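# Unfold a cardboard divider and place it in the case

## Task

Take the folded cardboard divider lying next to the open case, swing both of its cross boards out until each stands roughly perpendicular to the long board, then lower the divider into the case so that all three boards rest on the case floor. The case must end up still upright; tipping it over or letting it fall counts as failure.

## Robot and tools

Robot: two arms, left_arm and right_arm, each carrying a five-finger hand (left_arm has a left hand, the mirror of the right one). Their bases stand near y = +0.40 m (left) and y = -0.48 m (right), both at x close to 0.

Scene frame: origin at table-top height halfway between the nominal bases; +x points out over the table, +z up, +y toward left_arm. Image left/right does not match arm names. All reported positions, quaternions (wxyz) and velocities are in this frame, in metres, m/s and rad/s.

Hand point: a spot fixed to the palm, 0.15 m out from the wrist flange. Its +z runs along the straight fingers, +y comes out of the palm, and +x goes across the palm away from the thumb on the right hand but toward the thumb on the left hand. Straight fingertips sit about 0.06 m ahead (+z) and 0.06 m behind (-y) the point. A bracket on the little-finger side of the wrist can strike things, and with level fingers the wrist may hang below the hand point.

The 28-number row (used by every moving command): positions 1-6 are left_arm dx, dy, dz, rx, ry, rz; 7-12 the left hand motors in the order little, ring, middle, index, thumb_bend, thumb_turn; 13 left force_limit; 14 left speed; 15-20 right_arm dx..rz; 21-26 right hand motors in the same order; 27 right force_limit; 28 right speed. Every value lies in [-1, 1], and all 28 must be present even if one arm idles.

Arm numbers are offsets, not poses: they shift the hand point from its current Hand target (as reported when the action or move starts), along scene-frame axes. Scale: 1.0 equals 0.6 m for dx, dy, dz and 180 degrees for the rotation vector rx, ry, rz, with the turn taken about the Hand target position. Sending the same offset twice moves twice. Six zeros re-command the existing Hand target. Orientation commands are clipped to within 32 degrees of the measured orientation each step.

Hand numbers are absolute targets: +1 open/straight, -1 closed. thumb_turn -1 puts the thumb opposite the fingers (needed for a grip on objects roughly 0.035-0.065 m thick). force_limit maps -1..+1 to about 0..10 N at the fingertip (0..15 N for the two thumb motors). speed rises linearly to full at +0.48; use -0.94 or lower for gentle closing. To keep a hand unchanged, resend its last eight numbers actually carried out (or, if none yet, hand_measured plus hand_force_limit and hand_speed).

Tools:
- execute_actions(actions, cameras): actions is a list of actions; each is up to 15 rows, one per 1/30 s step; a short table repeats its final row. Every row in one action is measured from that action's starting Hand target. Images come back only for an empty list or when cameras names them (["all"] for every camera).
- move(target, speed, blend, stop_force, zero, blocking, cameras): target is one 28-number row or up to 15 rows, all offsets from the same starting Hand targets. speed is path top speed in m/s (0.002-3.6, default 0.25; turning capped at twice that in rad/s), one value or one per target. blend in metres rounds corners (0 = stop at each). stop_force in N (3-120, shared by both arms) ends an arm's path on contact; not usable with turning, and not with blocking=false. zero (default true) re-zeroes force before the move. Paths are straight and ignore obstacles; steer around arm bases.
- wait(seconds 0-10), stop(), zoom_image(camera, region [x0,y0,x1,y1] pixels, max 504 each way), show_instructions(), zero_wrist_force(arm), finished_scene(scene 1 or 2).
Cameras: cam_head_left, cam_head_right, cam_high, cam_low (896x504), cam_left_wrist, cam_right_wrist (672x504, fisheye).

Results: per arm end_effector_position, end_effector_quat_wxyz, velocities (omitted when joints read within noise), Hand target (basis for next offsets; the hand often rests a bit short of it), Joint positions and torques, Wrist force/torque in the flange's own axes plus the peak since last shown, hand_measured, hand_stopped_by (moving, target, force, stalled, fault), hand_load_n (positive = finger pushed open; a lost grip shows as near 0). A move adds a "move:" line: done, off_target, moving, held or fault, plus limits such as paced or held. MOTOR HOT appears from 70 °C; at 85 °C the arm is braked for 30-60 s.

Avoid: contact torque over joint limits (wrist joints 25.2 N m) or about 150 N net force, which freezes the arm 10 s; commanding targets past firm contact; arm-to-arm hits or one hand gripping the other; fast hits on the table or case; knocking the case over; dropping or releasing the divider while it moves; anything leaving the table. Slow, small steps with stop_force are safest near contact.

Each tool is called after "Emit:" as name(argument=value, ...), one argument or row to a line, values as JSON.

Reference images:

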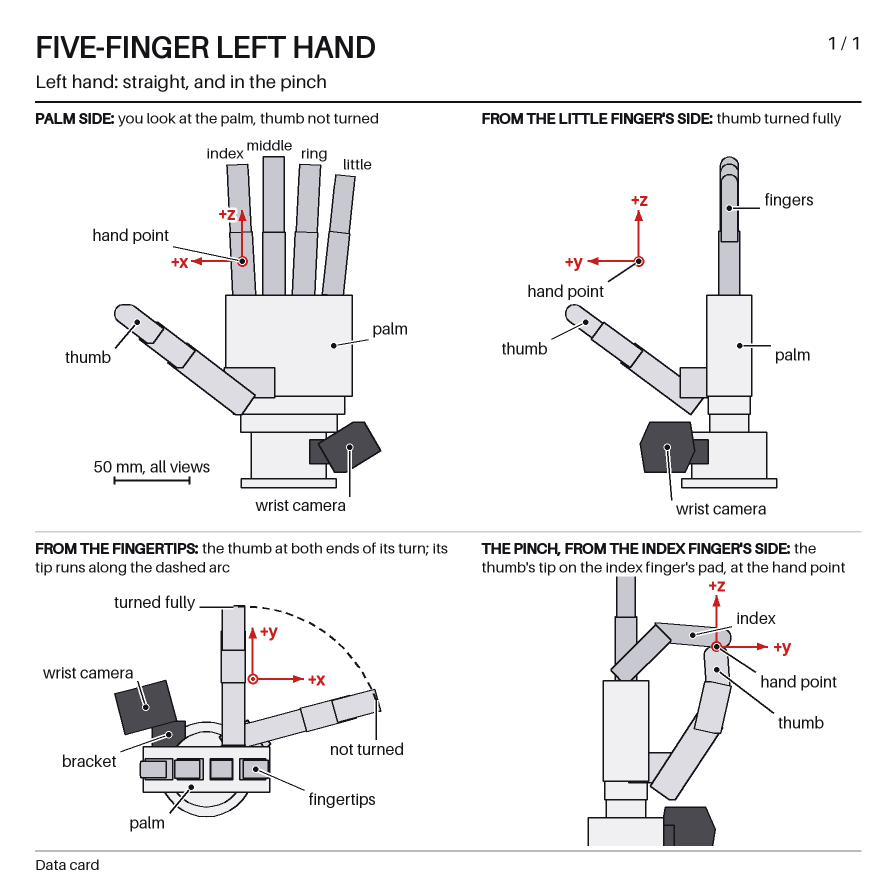

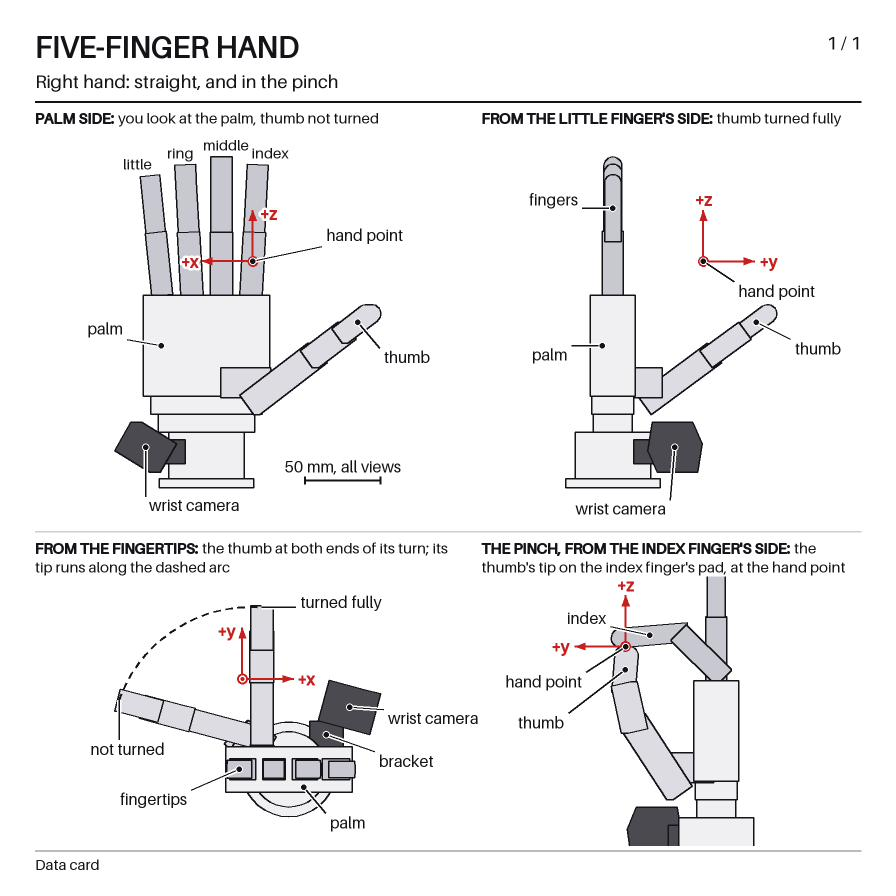

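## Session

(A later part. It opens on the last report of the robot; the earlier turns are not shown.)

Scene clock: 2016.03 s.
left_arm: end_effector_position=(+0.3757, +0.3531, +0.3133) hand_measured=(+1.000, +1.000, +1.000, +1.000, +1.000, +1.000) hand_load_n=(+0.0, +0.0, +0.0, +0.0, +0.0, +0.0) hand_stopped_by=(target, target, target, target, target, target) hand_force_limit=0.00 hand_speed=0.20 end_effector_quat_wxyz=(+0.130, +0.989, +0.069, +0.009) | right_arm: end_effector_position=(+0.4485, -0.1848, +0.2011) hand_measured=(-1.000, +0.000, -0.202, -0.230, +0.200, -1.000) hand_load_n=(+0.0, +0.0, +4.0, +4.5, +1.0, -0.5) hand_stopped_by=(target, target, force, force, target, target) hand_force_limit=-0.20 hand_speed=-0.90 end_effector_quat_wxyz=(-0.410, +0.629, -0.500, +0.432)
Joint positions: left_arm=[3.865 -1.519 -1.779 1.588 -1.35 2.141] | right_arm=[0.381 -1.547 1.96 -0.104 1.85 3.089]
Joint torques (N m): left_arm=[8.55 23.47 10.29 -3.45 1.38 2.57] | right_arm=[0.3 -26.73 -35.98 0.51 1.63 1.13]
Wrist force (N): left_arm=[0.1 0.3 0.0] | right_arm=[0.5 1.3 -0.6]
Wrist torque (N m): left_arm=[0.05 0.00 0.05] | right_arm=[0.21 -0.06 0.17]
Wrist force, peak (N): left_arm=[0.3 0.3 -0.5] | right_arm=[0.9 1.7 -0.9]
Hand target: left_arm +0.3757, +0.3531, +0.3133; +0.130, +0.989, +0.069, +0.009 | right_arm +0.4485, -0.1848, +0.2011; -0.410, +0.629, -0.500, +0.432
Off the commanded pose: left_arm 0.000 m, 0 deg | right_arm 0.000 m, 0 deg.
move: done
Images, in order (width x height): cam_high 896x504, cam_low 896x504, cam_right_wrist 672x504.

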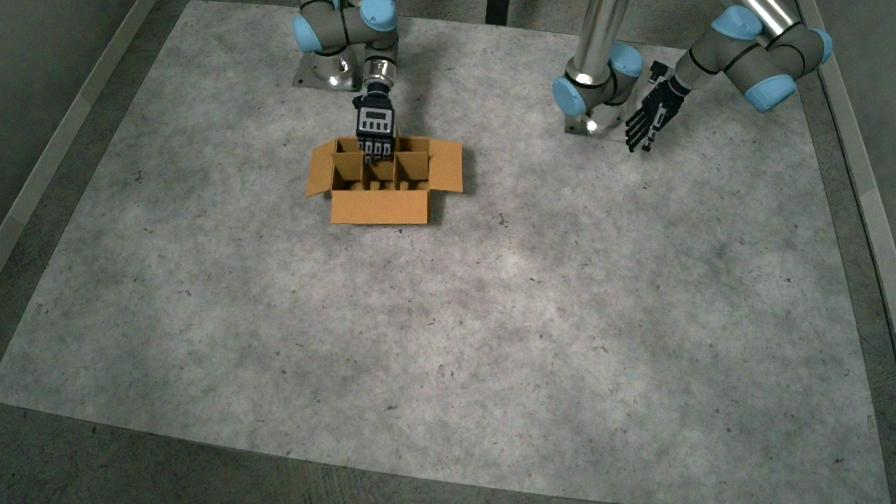

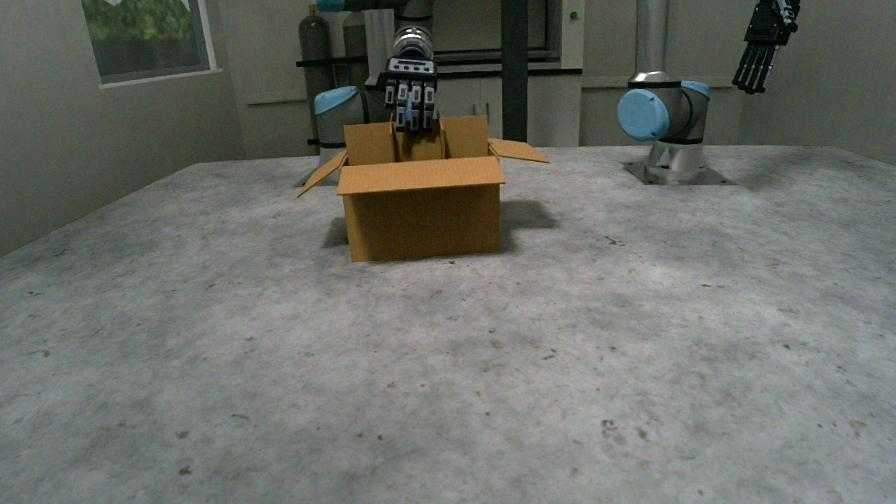

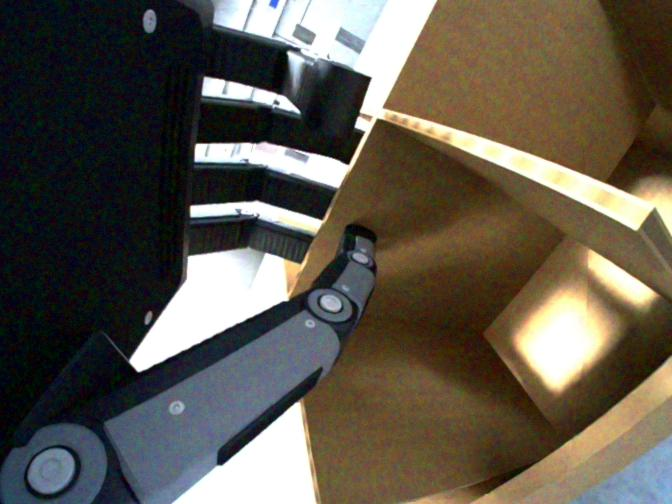

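Emit:
move(
  target=[0,0,0,0,0,0,1,1,1,1,1,1,0,0.2,0,0,-0.0850,0,0,0,-1,0.0,-0.8,-0.8,0.2,-1,-0.2,-0.9],
  speed=0.02,
  stop_force=3,
  cameras=["cam_high","cam_low","cam_right_wrist","cam_head_left","cam_head_right"],
)

Emit:
zoom_image(
  camera="cam_low",
  region=[330, 80, 510, 210],
)

Emit:
zoom_image(
  camera="cam_high",
  region=[320, 100, 450, 210],
)

Emit:
zoom_image(
  camera="cam_head_left",
  region=[450, 310, 650, 480],
)

Emit:
zoom_image(
  camera="cam_head_right",
  region=[440, 310, 640, 480],
)

Scene clock: 2038.90 s.
left_arm: end_effector_position=(+0.3757, +0.3531, +0.3133) hand_measured=(+1.000, +1.000, +1.000, +1.000, +1.000, +1.000) hand_load_n=(+0.0, +0.0, +0.0, +0.0, +0.0, +0.0) hand_stopped_by=(target, target, target, target, target, target) hand_force_limit=0.00 hand_speed=0.20 end_effector_quat_wxyz=(+0.130, +0.989, +0.069, +0.009) | right_arm: end_effector_position=(+0.4485, -0.1848, +0.1501) hand_measured=(-1.000, +0.000, -0.202, -0.230, +0.200, -1.000) hand_load_n=(+0.0, +0.0, +4.5, +4.0, +2.5, +0.0) hand_stopped_by=(target, target, force, force, target, target) hand_force_limit=-0.20 hand_speed=-0.90 end_effector_quat_wxyz=(-0.410, +0.629, -0.500, +0.432)
Joint positions: left_arm=[3.865 -1.519 -1.779 1.588 -1.35 2.141] | right_arm=[0.381 -1.486 2.041 -0.247 1.85 3.089]
Joint torques (N m): left_arm=[8.64 23.82 9.18 -3.77 1.13 2.66] | right_arm=[-3.72 -28.41 -34.78 0.33 0.76 0.9]
Wrist force (N): left_arm=[0.1 0.1 -0.2] | right_arm=[0.7 1.3 -1.0]
Wrist torque (N m): left_arm=[0.04 -0.01 0.06] | right_arm=[0.20 -0.06 0.17]
Wrist force, peak (N): left_arm=[0.3 0.4 -0.3] | right_arm=[1.1 1.5 -1.0]
Hand target: left_arm +0.3757, +0.3531, +0.3133; +0.130, +0.989, +0.069, +0.009 | right_arm +0.4485, -0.1848, +0.1501; -0.410, +0.629, -0.500, +0.432
Off the commanded pose: left_arm 0.000 m, 0 deg | right_arm 0.000 m, 0 deg.
move: done
Images, in order (width x height): cam_head_left 896x504, cam_head_right 896x504, cam_high 896x504, cam_low 896x504, cam_right_wrist 672x504.

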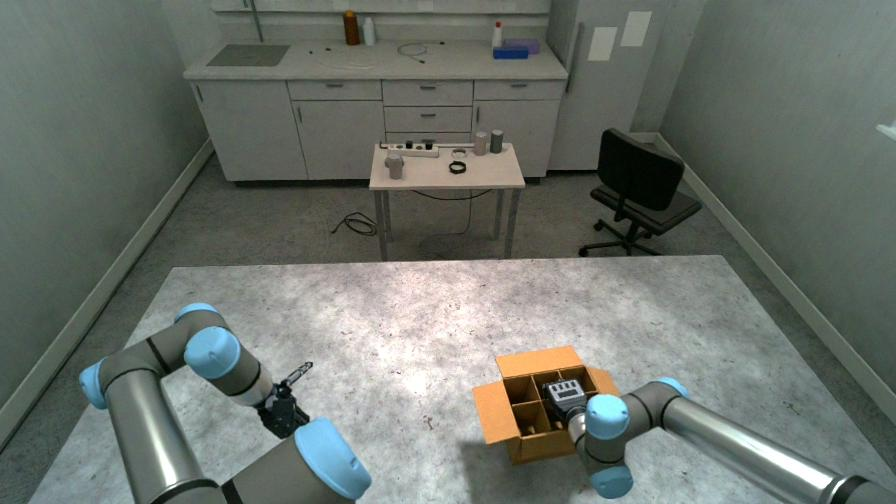

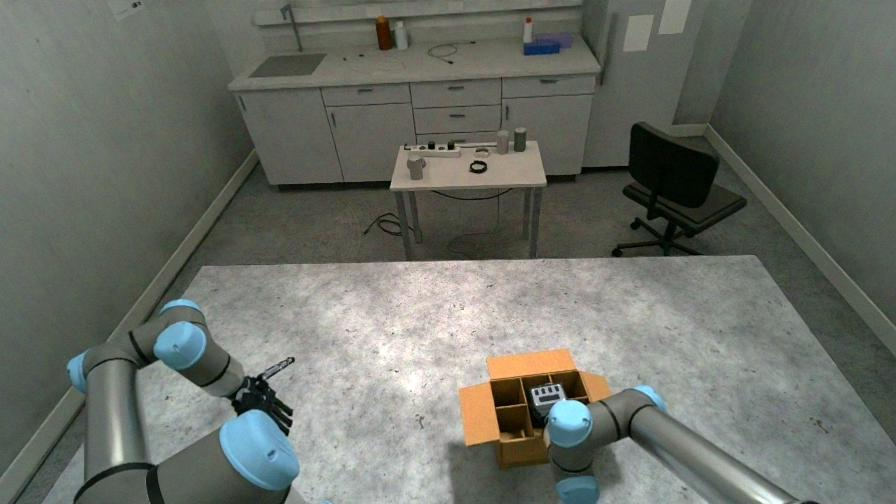

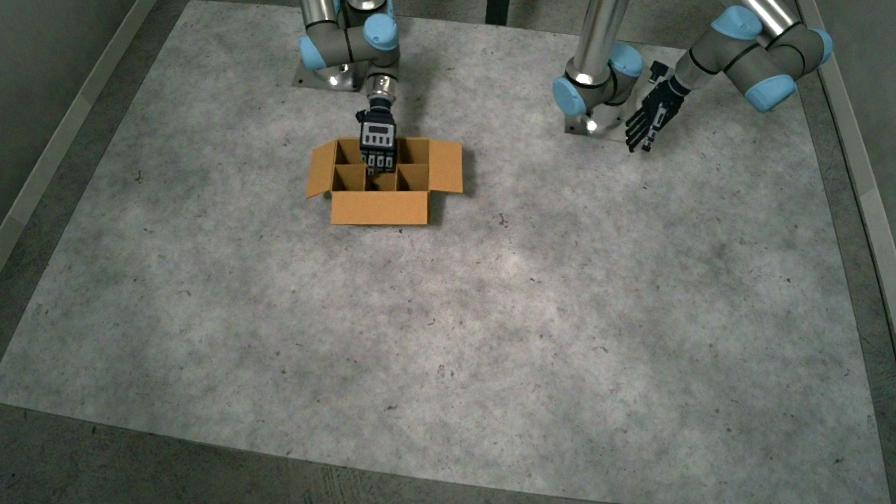

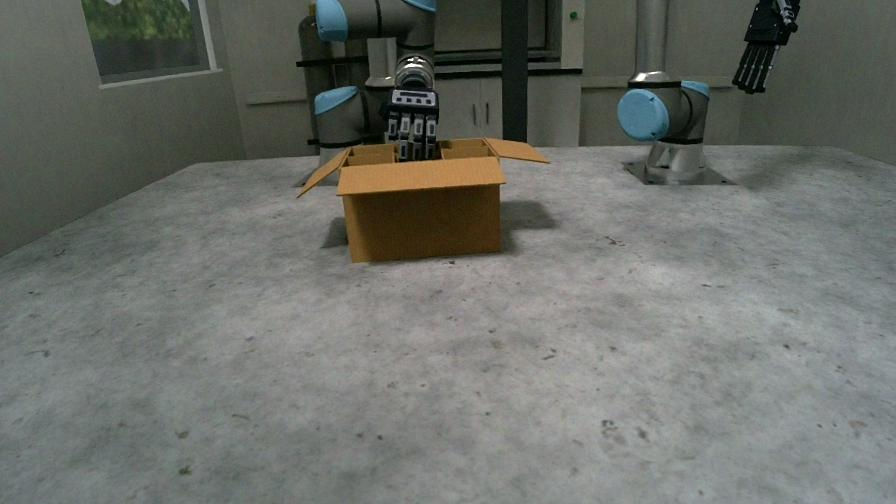

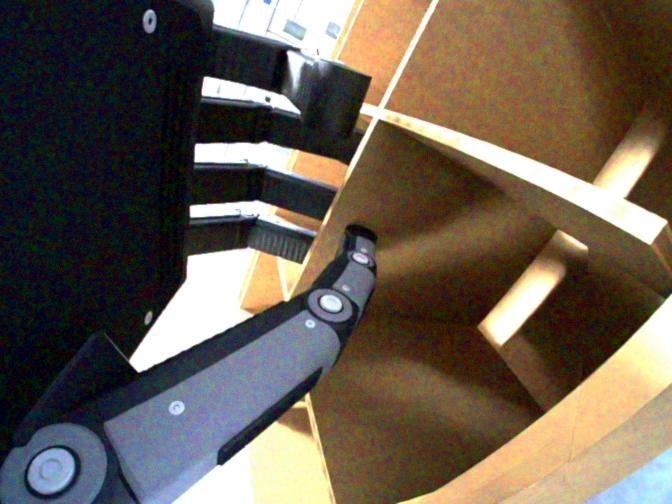

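Scaled by 2.800 from the camera's 896x504 image, which has a finer 1280x720 frame.

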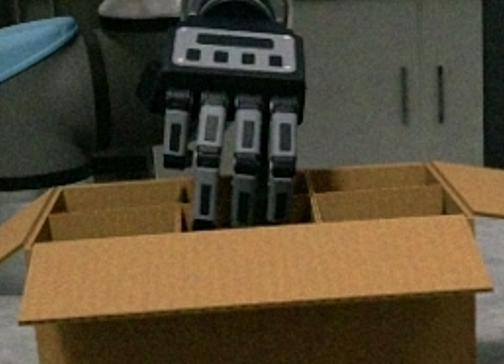

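Scaled by 3.877 from the camera's 896x504 image, which has a finer 1280x720 frame.

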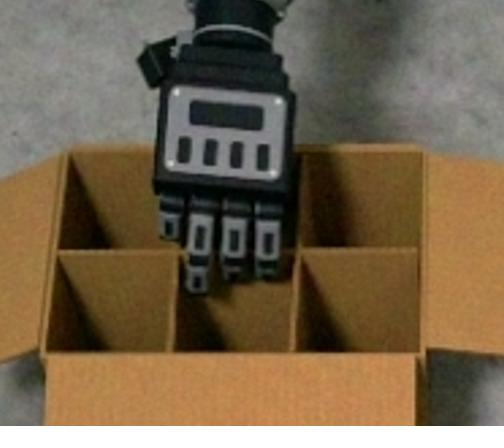

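Scaled by 2.520 from the camera's 896x504 image, which has a finer 1280x720 frame.

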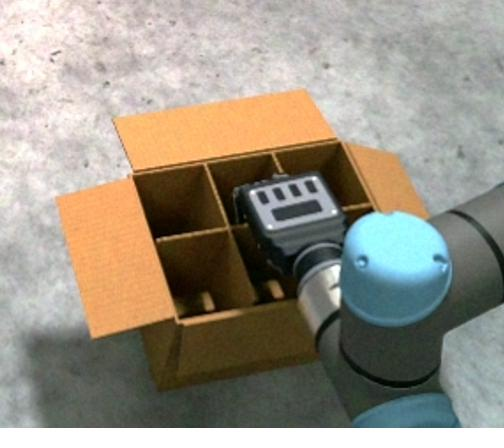

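Scaled by 2.520 from the camera's 896x504 image, which has a finer 1280x720 frame.

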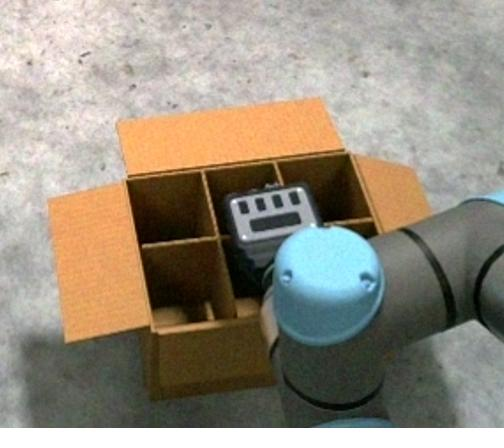

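Emit:
move(
  target=[0,0,0,0,0,0,1,1,1,1,1,1,0,0.2,0,0,-0.0250,0,0,0,-1,0.0,-0.8,-0.8,0.2,-1,-0.2,-0.9],
  speed=0.02,
  stop_force=3,
  cameras=["cam_high","cam_low","cam_right_wrist","cam_head_left"],
)

Emit:
zoom_image(
  camera="cam_low",
  region=[330, 80, 510, 210],
)

Emit:
zoom_image(
  camera="cam_high",
  region=[320, 100, 450, 210],
)

Emit:
zoom_image(
  camera="cam_head_left",
  region=[450, 310, 650, 480],
)

Scene clock: 2055.13 s.
left_arm: end_effector_position=(+0.3757, +0.3531, +0.3133) hand_measured=(+1.000, +1.000, +1.000, +1.000, +1.000, +1.000) hand_load_n=(+0.0, +0.0, +0.0, +0.0, +0.0, +0.0) hand_stopped_by=(target, target, target, target, target, target) hand_force_limit=0.00 hand_speed=0.20 end_effector_quat_wxyz=(+0.130, +0.989, +0.069, +0.009) | right_arm: end_effector_position=(+0.4485, -0.1848, +0.1351) hand_measured=(-1.000, +0.000, -0.202, -0.230, +0.200, -1.000) hand_load_n=(+0.0, +0.0, +4.5, +4.5, +1.5, +0.0) hand_stopped_by=(target, target, force, force, target, target) hand_force_limit=-0.20 hand_speed=-0.90 end_effector_quat_wxyz=(-0.410, +0.629, -0.500, +0.432)
Joint positions: left_arm=[3.865 -1.519 -1.779 1.588 -1.35 2.141] | right_arm=[0.381 -1.464 2.063 -0.29 1.85 3.089]
Joint torques (N m): left_arm=[9.09 23.25 12.07 -3.83 1.16 2.57] | right_arm=[-3.9 -29.41 -34.1 0.38 -0.32 -1.61]
Wrist force (N): left_arm=[0.0 0.0 -0.1] | right_arm=[0.8 1.3 -0.8]
Wrist torque (N m): left_arm=[0.00 0.00 0.06] | right_arm=[0.20 -0.08 0.18]
Wrist force, peak (N): left_arm=[0.4 0.1 -0.3] | right_arm=[0.8 1.8 -1.2]
Hand target: left_arm +0.3757, +0.3531, +0.3133; +0.130, +0.989, +0.069, +0.009 | right_arm +0.4485, -0.1848, +0.1351; -0.410, +0.629, -0.500, +0.432
Off the commanded pose: left_arm 0.000 m, 0 deg | right_arm 0.000 m, 0 deg.
move: done
Images, in order (width x height): cam_head_left 896x504, cam_high 896x504, cam_low 896x504, cam_right_wrist 672x504.

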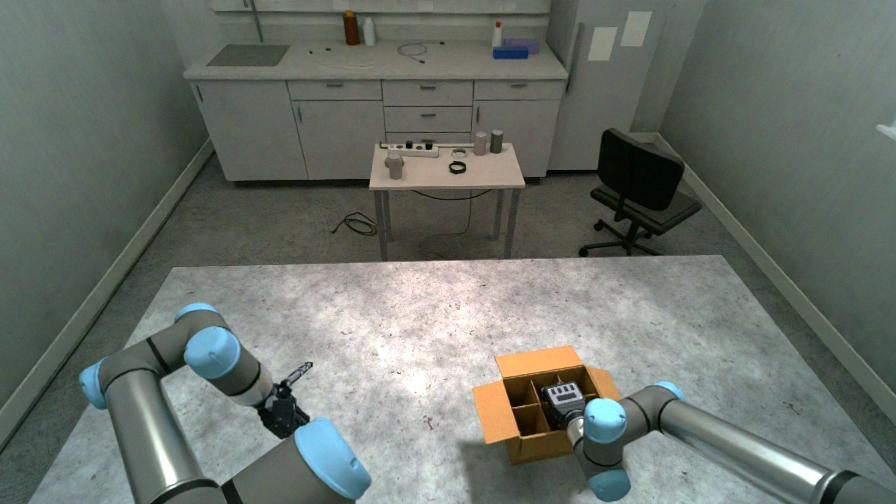

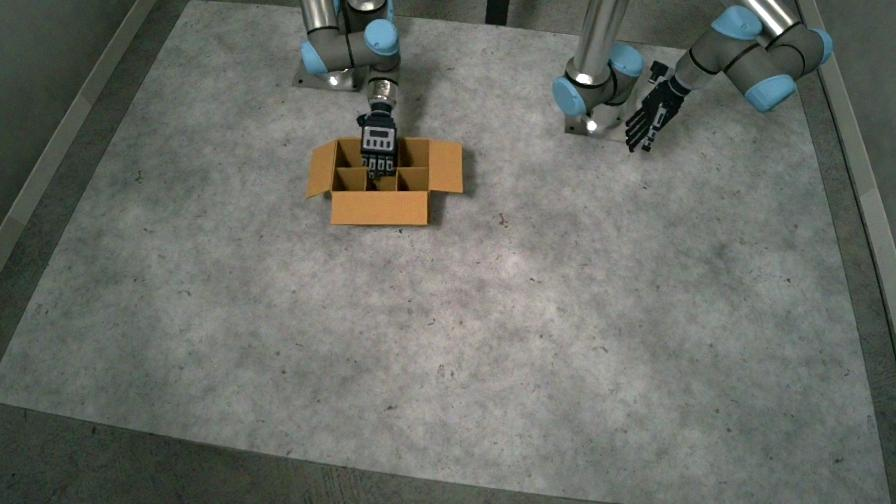

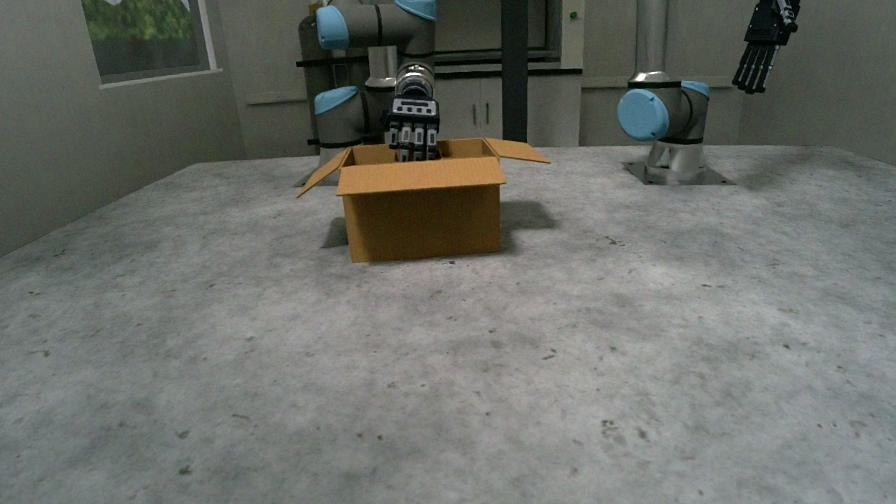

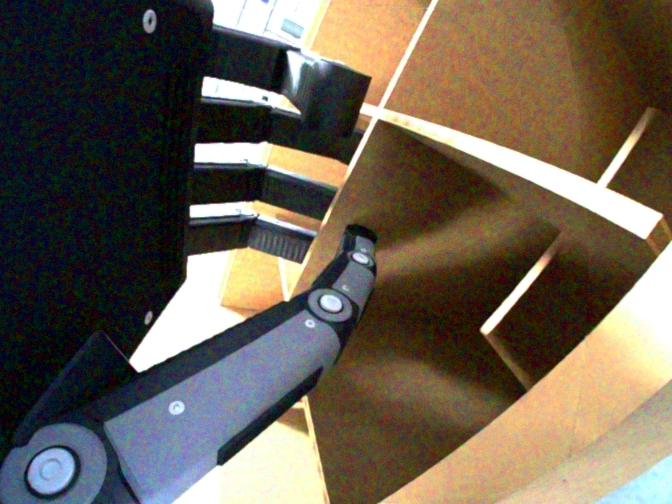

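Scaled by 2.800 from the camera's 896x504 image, which has a finer 1280x720 frame.

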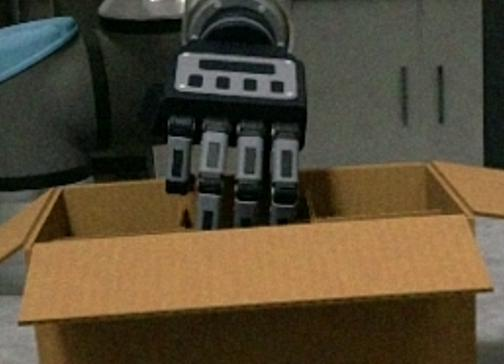

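Scaled by 3.877 from the camera's 896x504 image, which has a finer 1280x720 frame.

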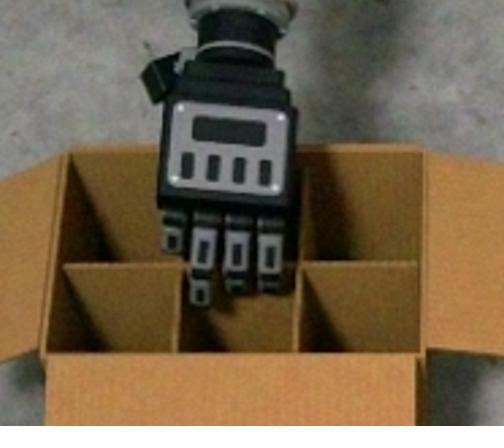

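Scaled by 2.520 from the camera's 896x504 image, which has a finer 1280x720 frame.

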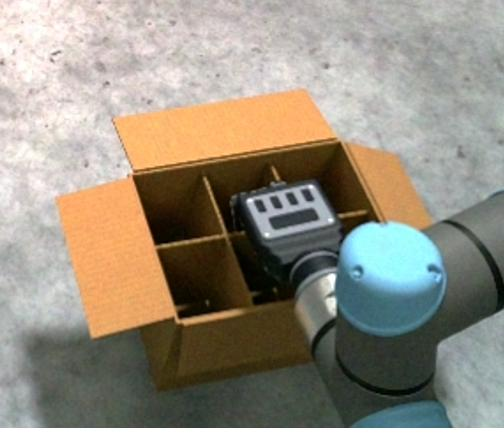

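Emit:
move(
  target=[0,0,0,0,0,0,1,1,1,1,1,1,0,0.2,0,0,-0.0250,0,0,0,-1,0.0,-0.8,-0.8,0.2,-1,-0.2,-0.9],
  speed=0.01,
  stop_force=5,
  cameras=["cam_high","cam_low","cam_right_wrist","cam_head_left"],
)

Emit:
zoom_image(
  camera="cam_high",
  region=[320, 100, 450, 210],
)

Emit:
zoom_image(
  camera="cam_head_left",
  region=[450, 310, 650, 480],
)

Scene clock: 2062.07 s.
left_arm: end_effector_position=(+0.3757, +0.3531, +0.3133) hand_measured=(+1.000, +1.000, +1.000, +1.000, +1.000, +1.000) hand_load_n=(+0.0, +0.0, +0.5, +0.0, +0.0, +0.0) hand_stopped_by=(target, target, target, target, target, target) hand_force_limit=0.00 hand_speed=0.20 end_effector_quat_wxyz=(+0.130, +0.989, +0.069, +0.009) | right_arm: end_effector_position=(+0.4485, -0.1848, +0.1263) hand_measured=(-1.000, +0.000, -0.202, -0.230, +0.200, -1.000) hand_load_n=(+0.0, +0.0, +5.0, +4.5, +1.5, +0.0) hand_stopped_by=(target, target, force, force, target, target) hand_force_limit=-0.20 hand_speed=-0.90 end_effector_quat_wxyz=(-0.410, +0.629, -0.500, +0.432)
Joint positions: left_arm=[3.865 -1.519 -1.779 1.588 -1.35 2.141] | right_arm=[0.381 -1.451 2.074 -0.315 1.85 3.089]
Joint torques (N m): left_arm=[9.6 24.08 11.07 -3.86 1.21 2.84] | right_arm=[-5.36 -28.08 -32.64 -0.85 -0.92 -1.95]
Wrist force (N): left_arm=[0.3 -0.1 -0.2] | right_arm=[0.7 -0.3 -0.8]
Wrist torque (N m): left_arm=[-0.01 -0.04 0.07] | right_arm=[0.20 -0.05 0.16]
Wrist force, peak (N): left_arm=[0.4 0.2 -0.4] | right_arm=[2.1 -7.9 -5.8]
Hand target: left_arm +0.3757, +0.3531, +0.3133; +0.130, +0.989, +0.069, +0.009 | right_arm +0.4485, -0.1848, +0.1263; -0.410, +0.629, -0.500, +0.432 (not the last commanded pose)
Off the commanded pose: left_arm 0.000 m, 0 deg | right_arm 0.006 m, 0 deg.
move: contact (right_arm)
Images, in order (width x height): cam_head_left 896x504, cam_high 896x504, cam_low 896x504, cam_right_wrist 672x504.

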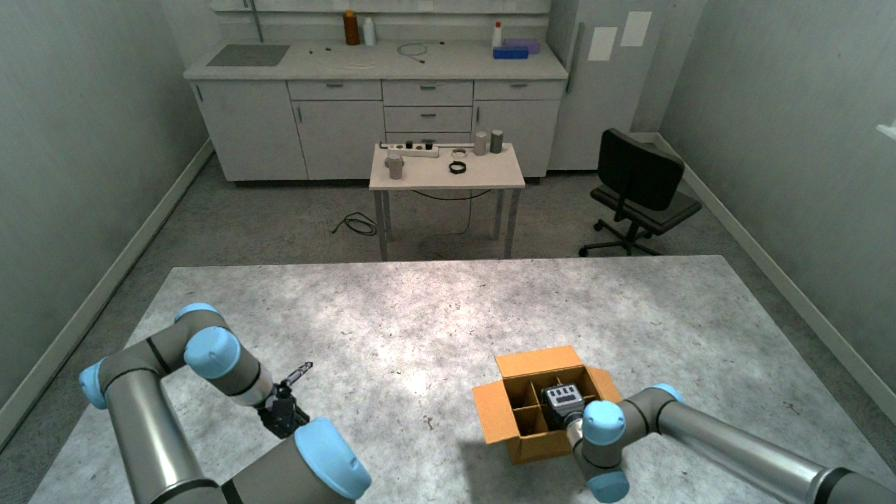

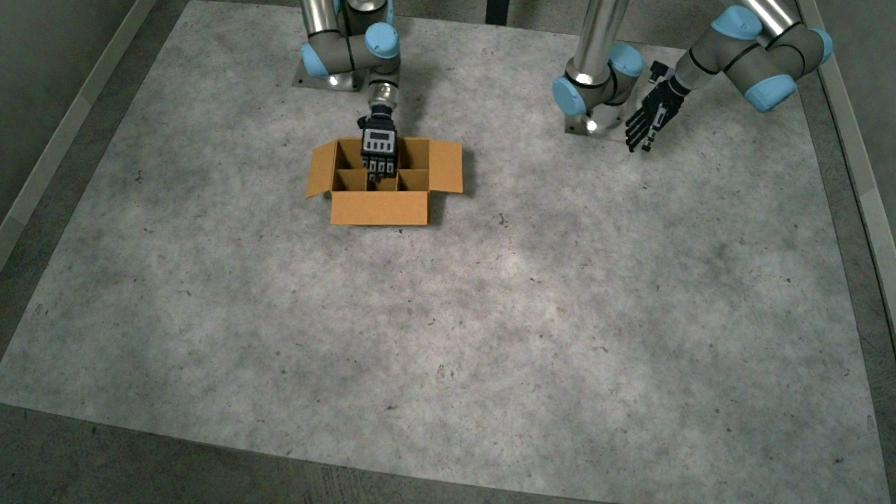

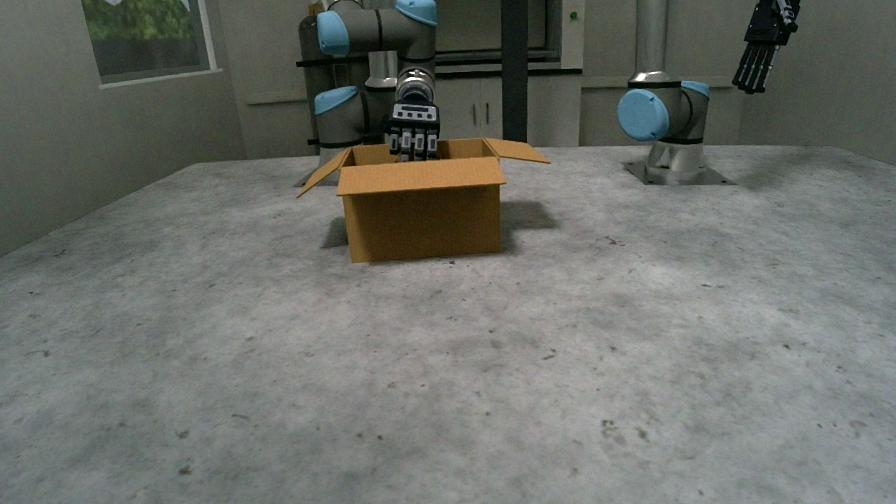

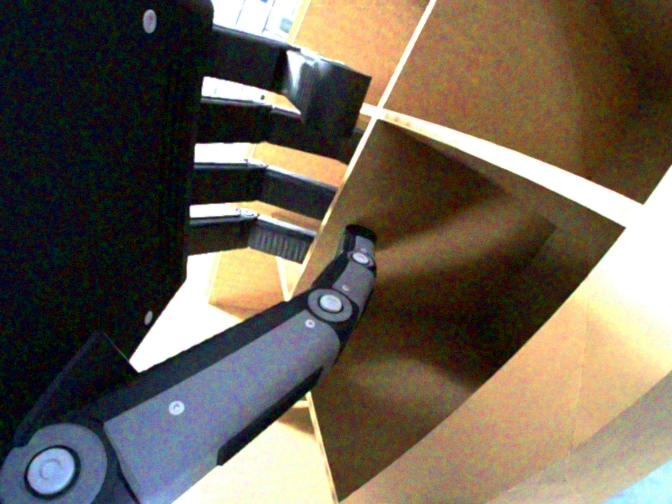

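Scaled by 3.877 from the camera's 896x504 image, which has a finer 1280x720 frame.

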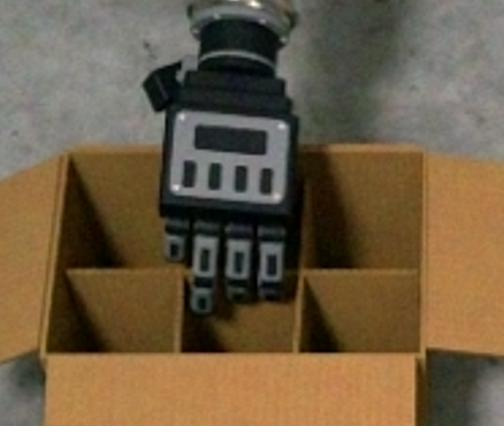

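Scaled by 2.520 from the camera's 896x504 image, which has a finer 1280x720 frame.

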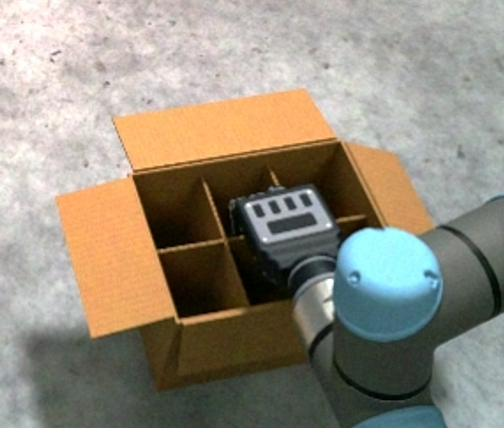

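Emit:
move(
  target=[0,0,0,0,0,0,1,1,1,1,1,1,0,0.2,0,0,0.0,0,0,0,-1,0.0,0.0,0.0,0.45,-1,-0.3,-0.5],
  speed=0.02,
  cameras=["cam_high","cam_low","cam_right_wrist"],
)

Emit:
zoom_image(
  camera="cam_high",
  region=[320, 100, 450, 210],
)

Scene clock: 2067.40 s.
left_arm: end_effector_position=(+0.3757, +0.3531, +0.3133) hand_measured=(+1.000, +1.000, +1.000, +1.000, +1.000, +1.000) hand_load_n=(+0.0, +0.0, +0.0, +0.0, +0.0, +0.0) hand_stopped_by=(target, target, target, target, target, target) hand_force_limit=0.00 hand_speed=0.20 end_effector_quat_wxyz=(+0.130, +0.989, +0.069, +0.009) | right_arm: end_effector_position=(+0.4485, -0.1848, +0.1263) hand_measured=(-1.000, +0.000, +0.000, +0.000, +0.450, -1.000) hand_load_n=(+0.0, +0.0, +0.0, +0.0, +0.0, +0.0) hand_stopped_by=(target, target, target, target, target, target) hand_force_limit=-0.30 hand_speed=-0.50 end_effector_quat_wxyz=(-0.410, +0.629, -0.500, +0.432)
Joint positions: left_arm=[3.865 -1.519 -1.779 1.588 -1.35 2.141] | right_arm=[0.381 -1.451 2.074 -0.315 1.85 3.089]
Joint torques (N m): left_arm=[8.14 24.08 10.31 -3.79 1.12 2.79] | right_arm=[-5.17 -29.29 -32.21 -1.16 -0.9 -1.91]
Wrist force (N): left_arm=[0.0 0.1 -0.3] | right_arm=[0.9 0.8 -0.8]
Wrist torque (N m): left_arm=[0.02 0.00 0.06] | right_arm=[0.19 -0.09 0.17]
Wrist force, peak (N): left_arm=[0.4 0.2 -0.3] | right_arm=[1.0 1.0 -0.6]
Hand target: left_arm +0.3757, +0.3531, +0.3133; +0.130, +0.989, +0.069, +0.009 | right_arm +0.4485, -0.1848, +0.1263; -0.410, +0.629, -0.500, +0.432
Off the commanded pose: left_arm 0.000 m, 0 deg | right_arm 0.000 m, 0 deg.
move: done
Images, in order (width x height): cam_high 896x504, cam_low 896x504, cam_right_wrist 672x504.

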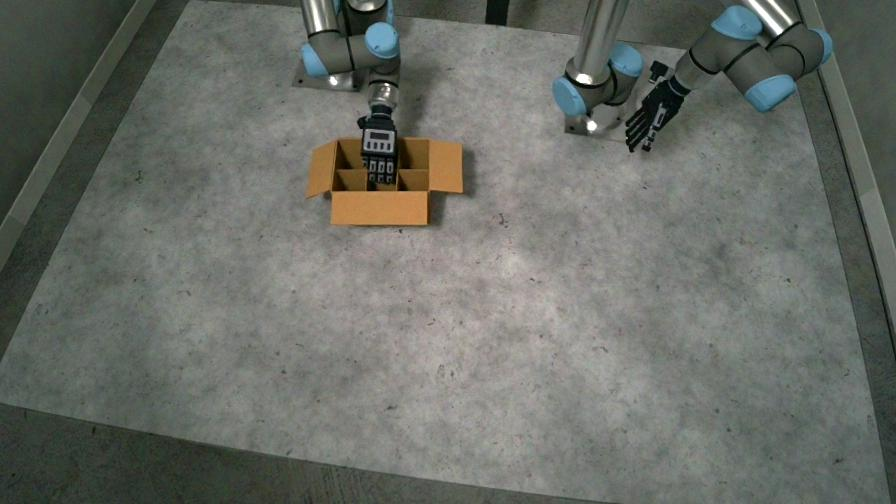

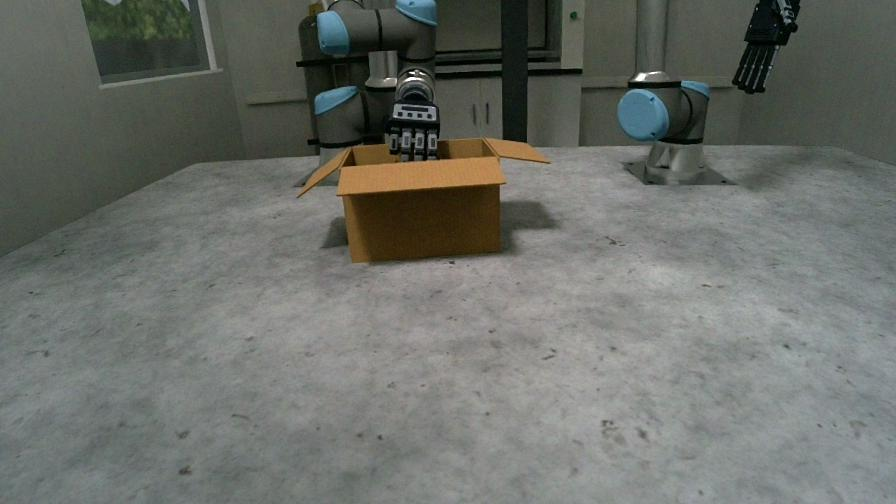

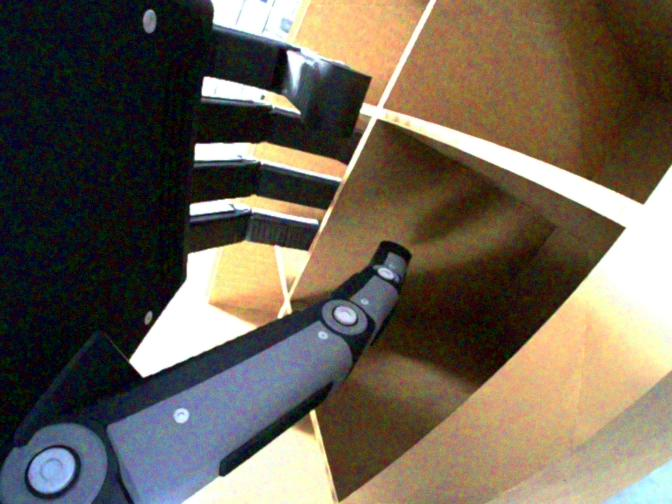

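Scaled by 3.877 from the camera's 896x504 image, which has a finer 1280x720 frame.

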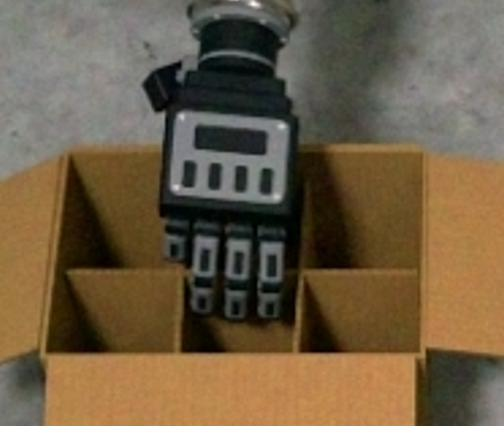

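Emit:
move(
  target=[0,0,0,0,0,0,1,1,1,1,1,1,0,0.2,0,0,0.3300,0,0,0,-1,0.0,0.0,0.0,0.45,-1,-0.3,-0.5],
  speed=0.06,
  cameras=["cam_high","cam_low","cam_right_wrist","cam_head_left"],
)

Emit:
zoom_image(
  camera="cam_high",
  region=[320, 100, 450, 210],
)

Emit:
zoom_image(
  camera="cam_head_left",
  region=[450, 310, 650, 480],
)

Scene clock: 2077.20 s.
left_arm: end_effector_position=(+0.3757, +0.3531, +0.3133) hand_measured=(+1.000, +1.000, +1.000, +1.000, +1.000, +1.000) hand_load_n=(+0.0, +0.0, +0.0, +0.0, -0.5, +0.0) hand_stopped_by=(target, target, target, target, target, target) hand_force_limit=0.00 hand_speed=0.20 end_effector_quat_wxyz=(+0.130, +0.989, +0.069, +0.009) | right_arm: end_effector_position=(+0.4486, -0.1848, +0.3245) hand_measured=(-1.000, +0.000, +0.000, +0.000, +0.450, -1.000) hand_load_n=(+0.0, +0.0, +0.0, +0.0, +0.0, +0.0) hand_stopped_by=(target, target, target, target, target, target) hand_force_limit=-0.30 hand_speed=-0.50 end_effector_quat_wxyz=(-0.410, +0.629, -0.500, +0.432)
Joint positions: left_arm=[3.865 -1.519 -1.779 1.588 -1.35 2.141] | right_arm=[0.381 -1.622 1.707 0.223 1.85 3.089]
Joint torques (N m): left_arm=[8.56 22.49 11.21 -3.73 0.95 2.59] | right_arm=[-5.52 -12.33 -13.55 -1.88 -1.43 -1.22]
Wrist force (N): left_arm=[0.1 0.0 -0.2] | right_arm=[0.8 1.2 -0.8]
Wrist torque (N m): left_arm=[0.01 -0.02 0.06] | right_arm=[0.24 -0.10 0.19]
Wrist force, peak (N): left_arm=[0.4 0.2 -0.4] | right_arm=[0.6 1.7 -0.6]
Hand target: left_arm +0.3757, +0.3531, +0.3133; +0.130, +0.989, +0.069, +0.009 | right_arm +0.4485, -0.1848, +0.3243; -0.410, +0.629, -0.500, +0.432
Off the commanded pose: left_arm 0.000 m, 0 deg | right_arm 0.000 m, 0 deg.
move: done
Images, in order (width x height): cam_head_left 896x504, cam_high 896x504, cam_low 896x504, cam_right_wrist 672x504.

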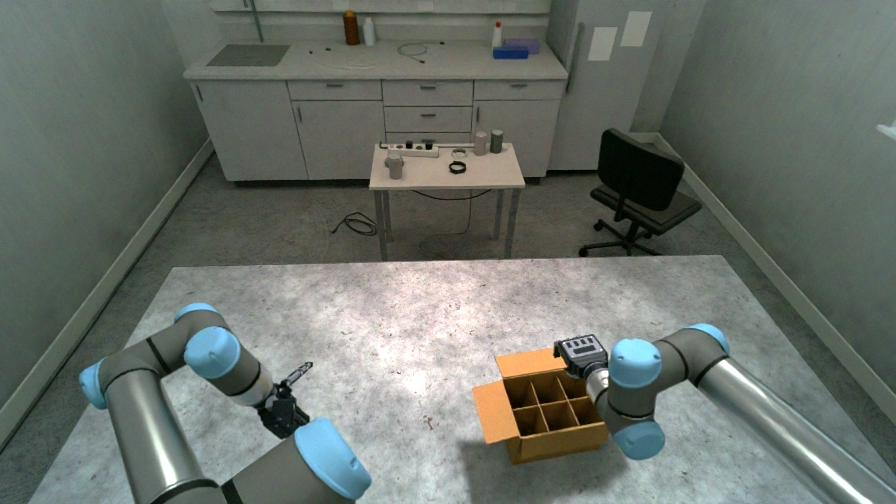

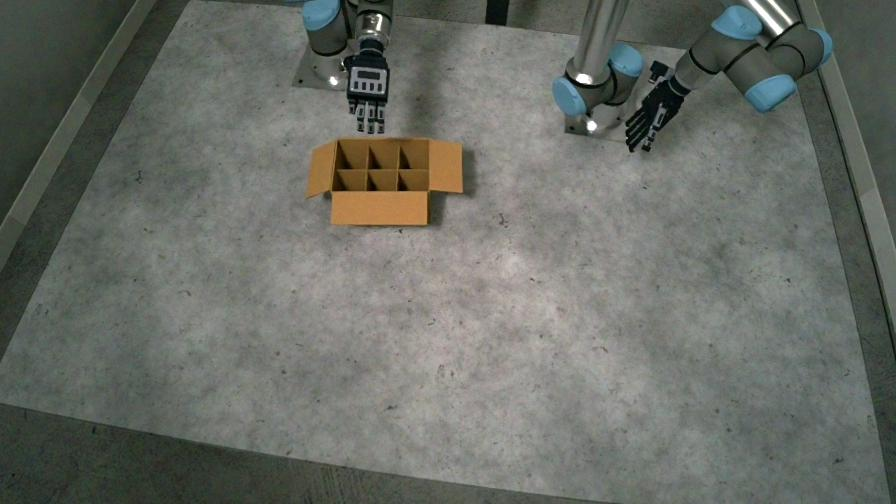

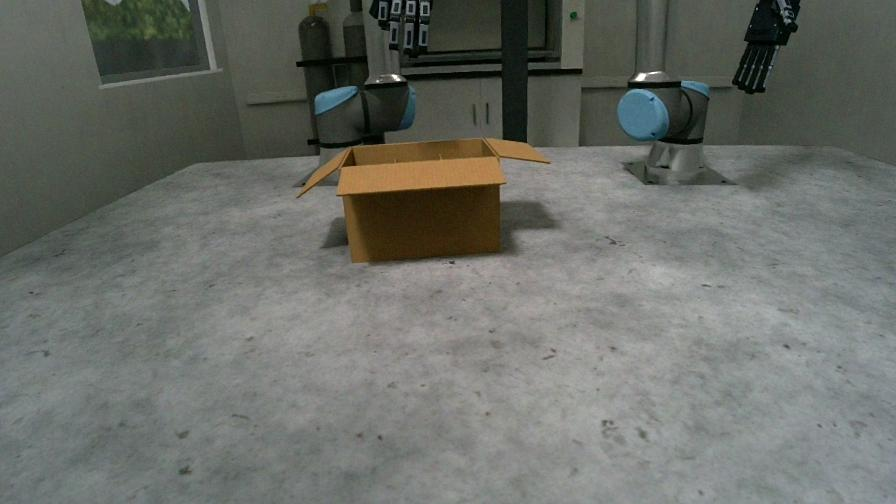

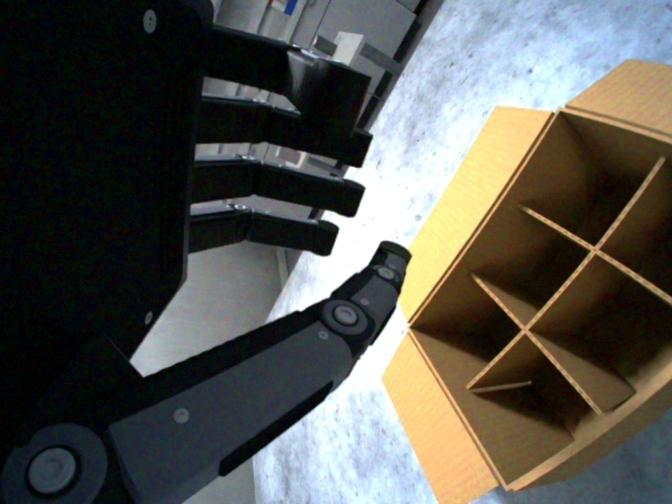

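Scaled by 3.877 from the camera's 896x504 image, which has a finer 1280x720 frame.

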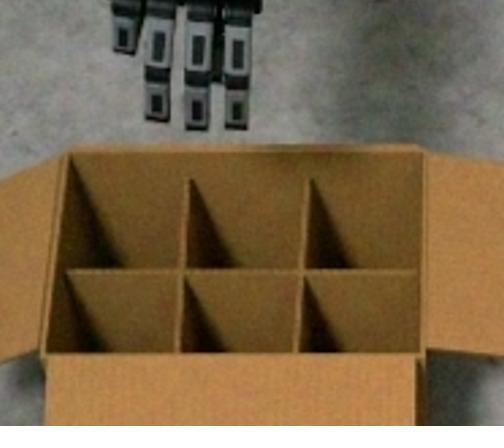

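Scaled by 2.520 from the camera's 896x504 image, which has a finer 1280x720 frame.

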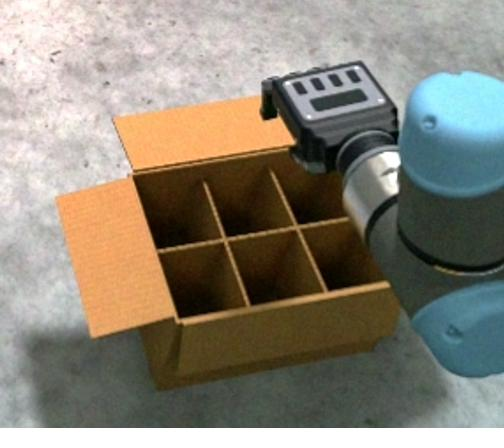

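Emit:
zoom_image(
  camera="cam_right_wrist",
  region=[380, 60, 672, 504],
)

Scaled by 1.135 from the camera's 672x504 image, which has a finer 960x720 frame.

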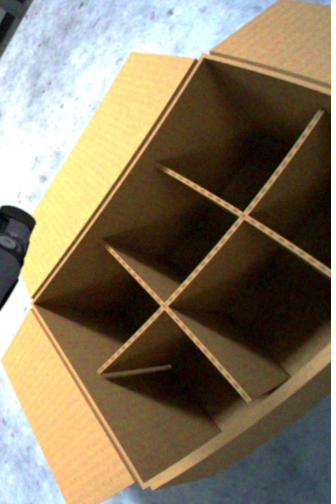

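Emit:
finished_scene(
  scene=1,
)

The scene is finished: the task was done.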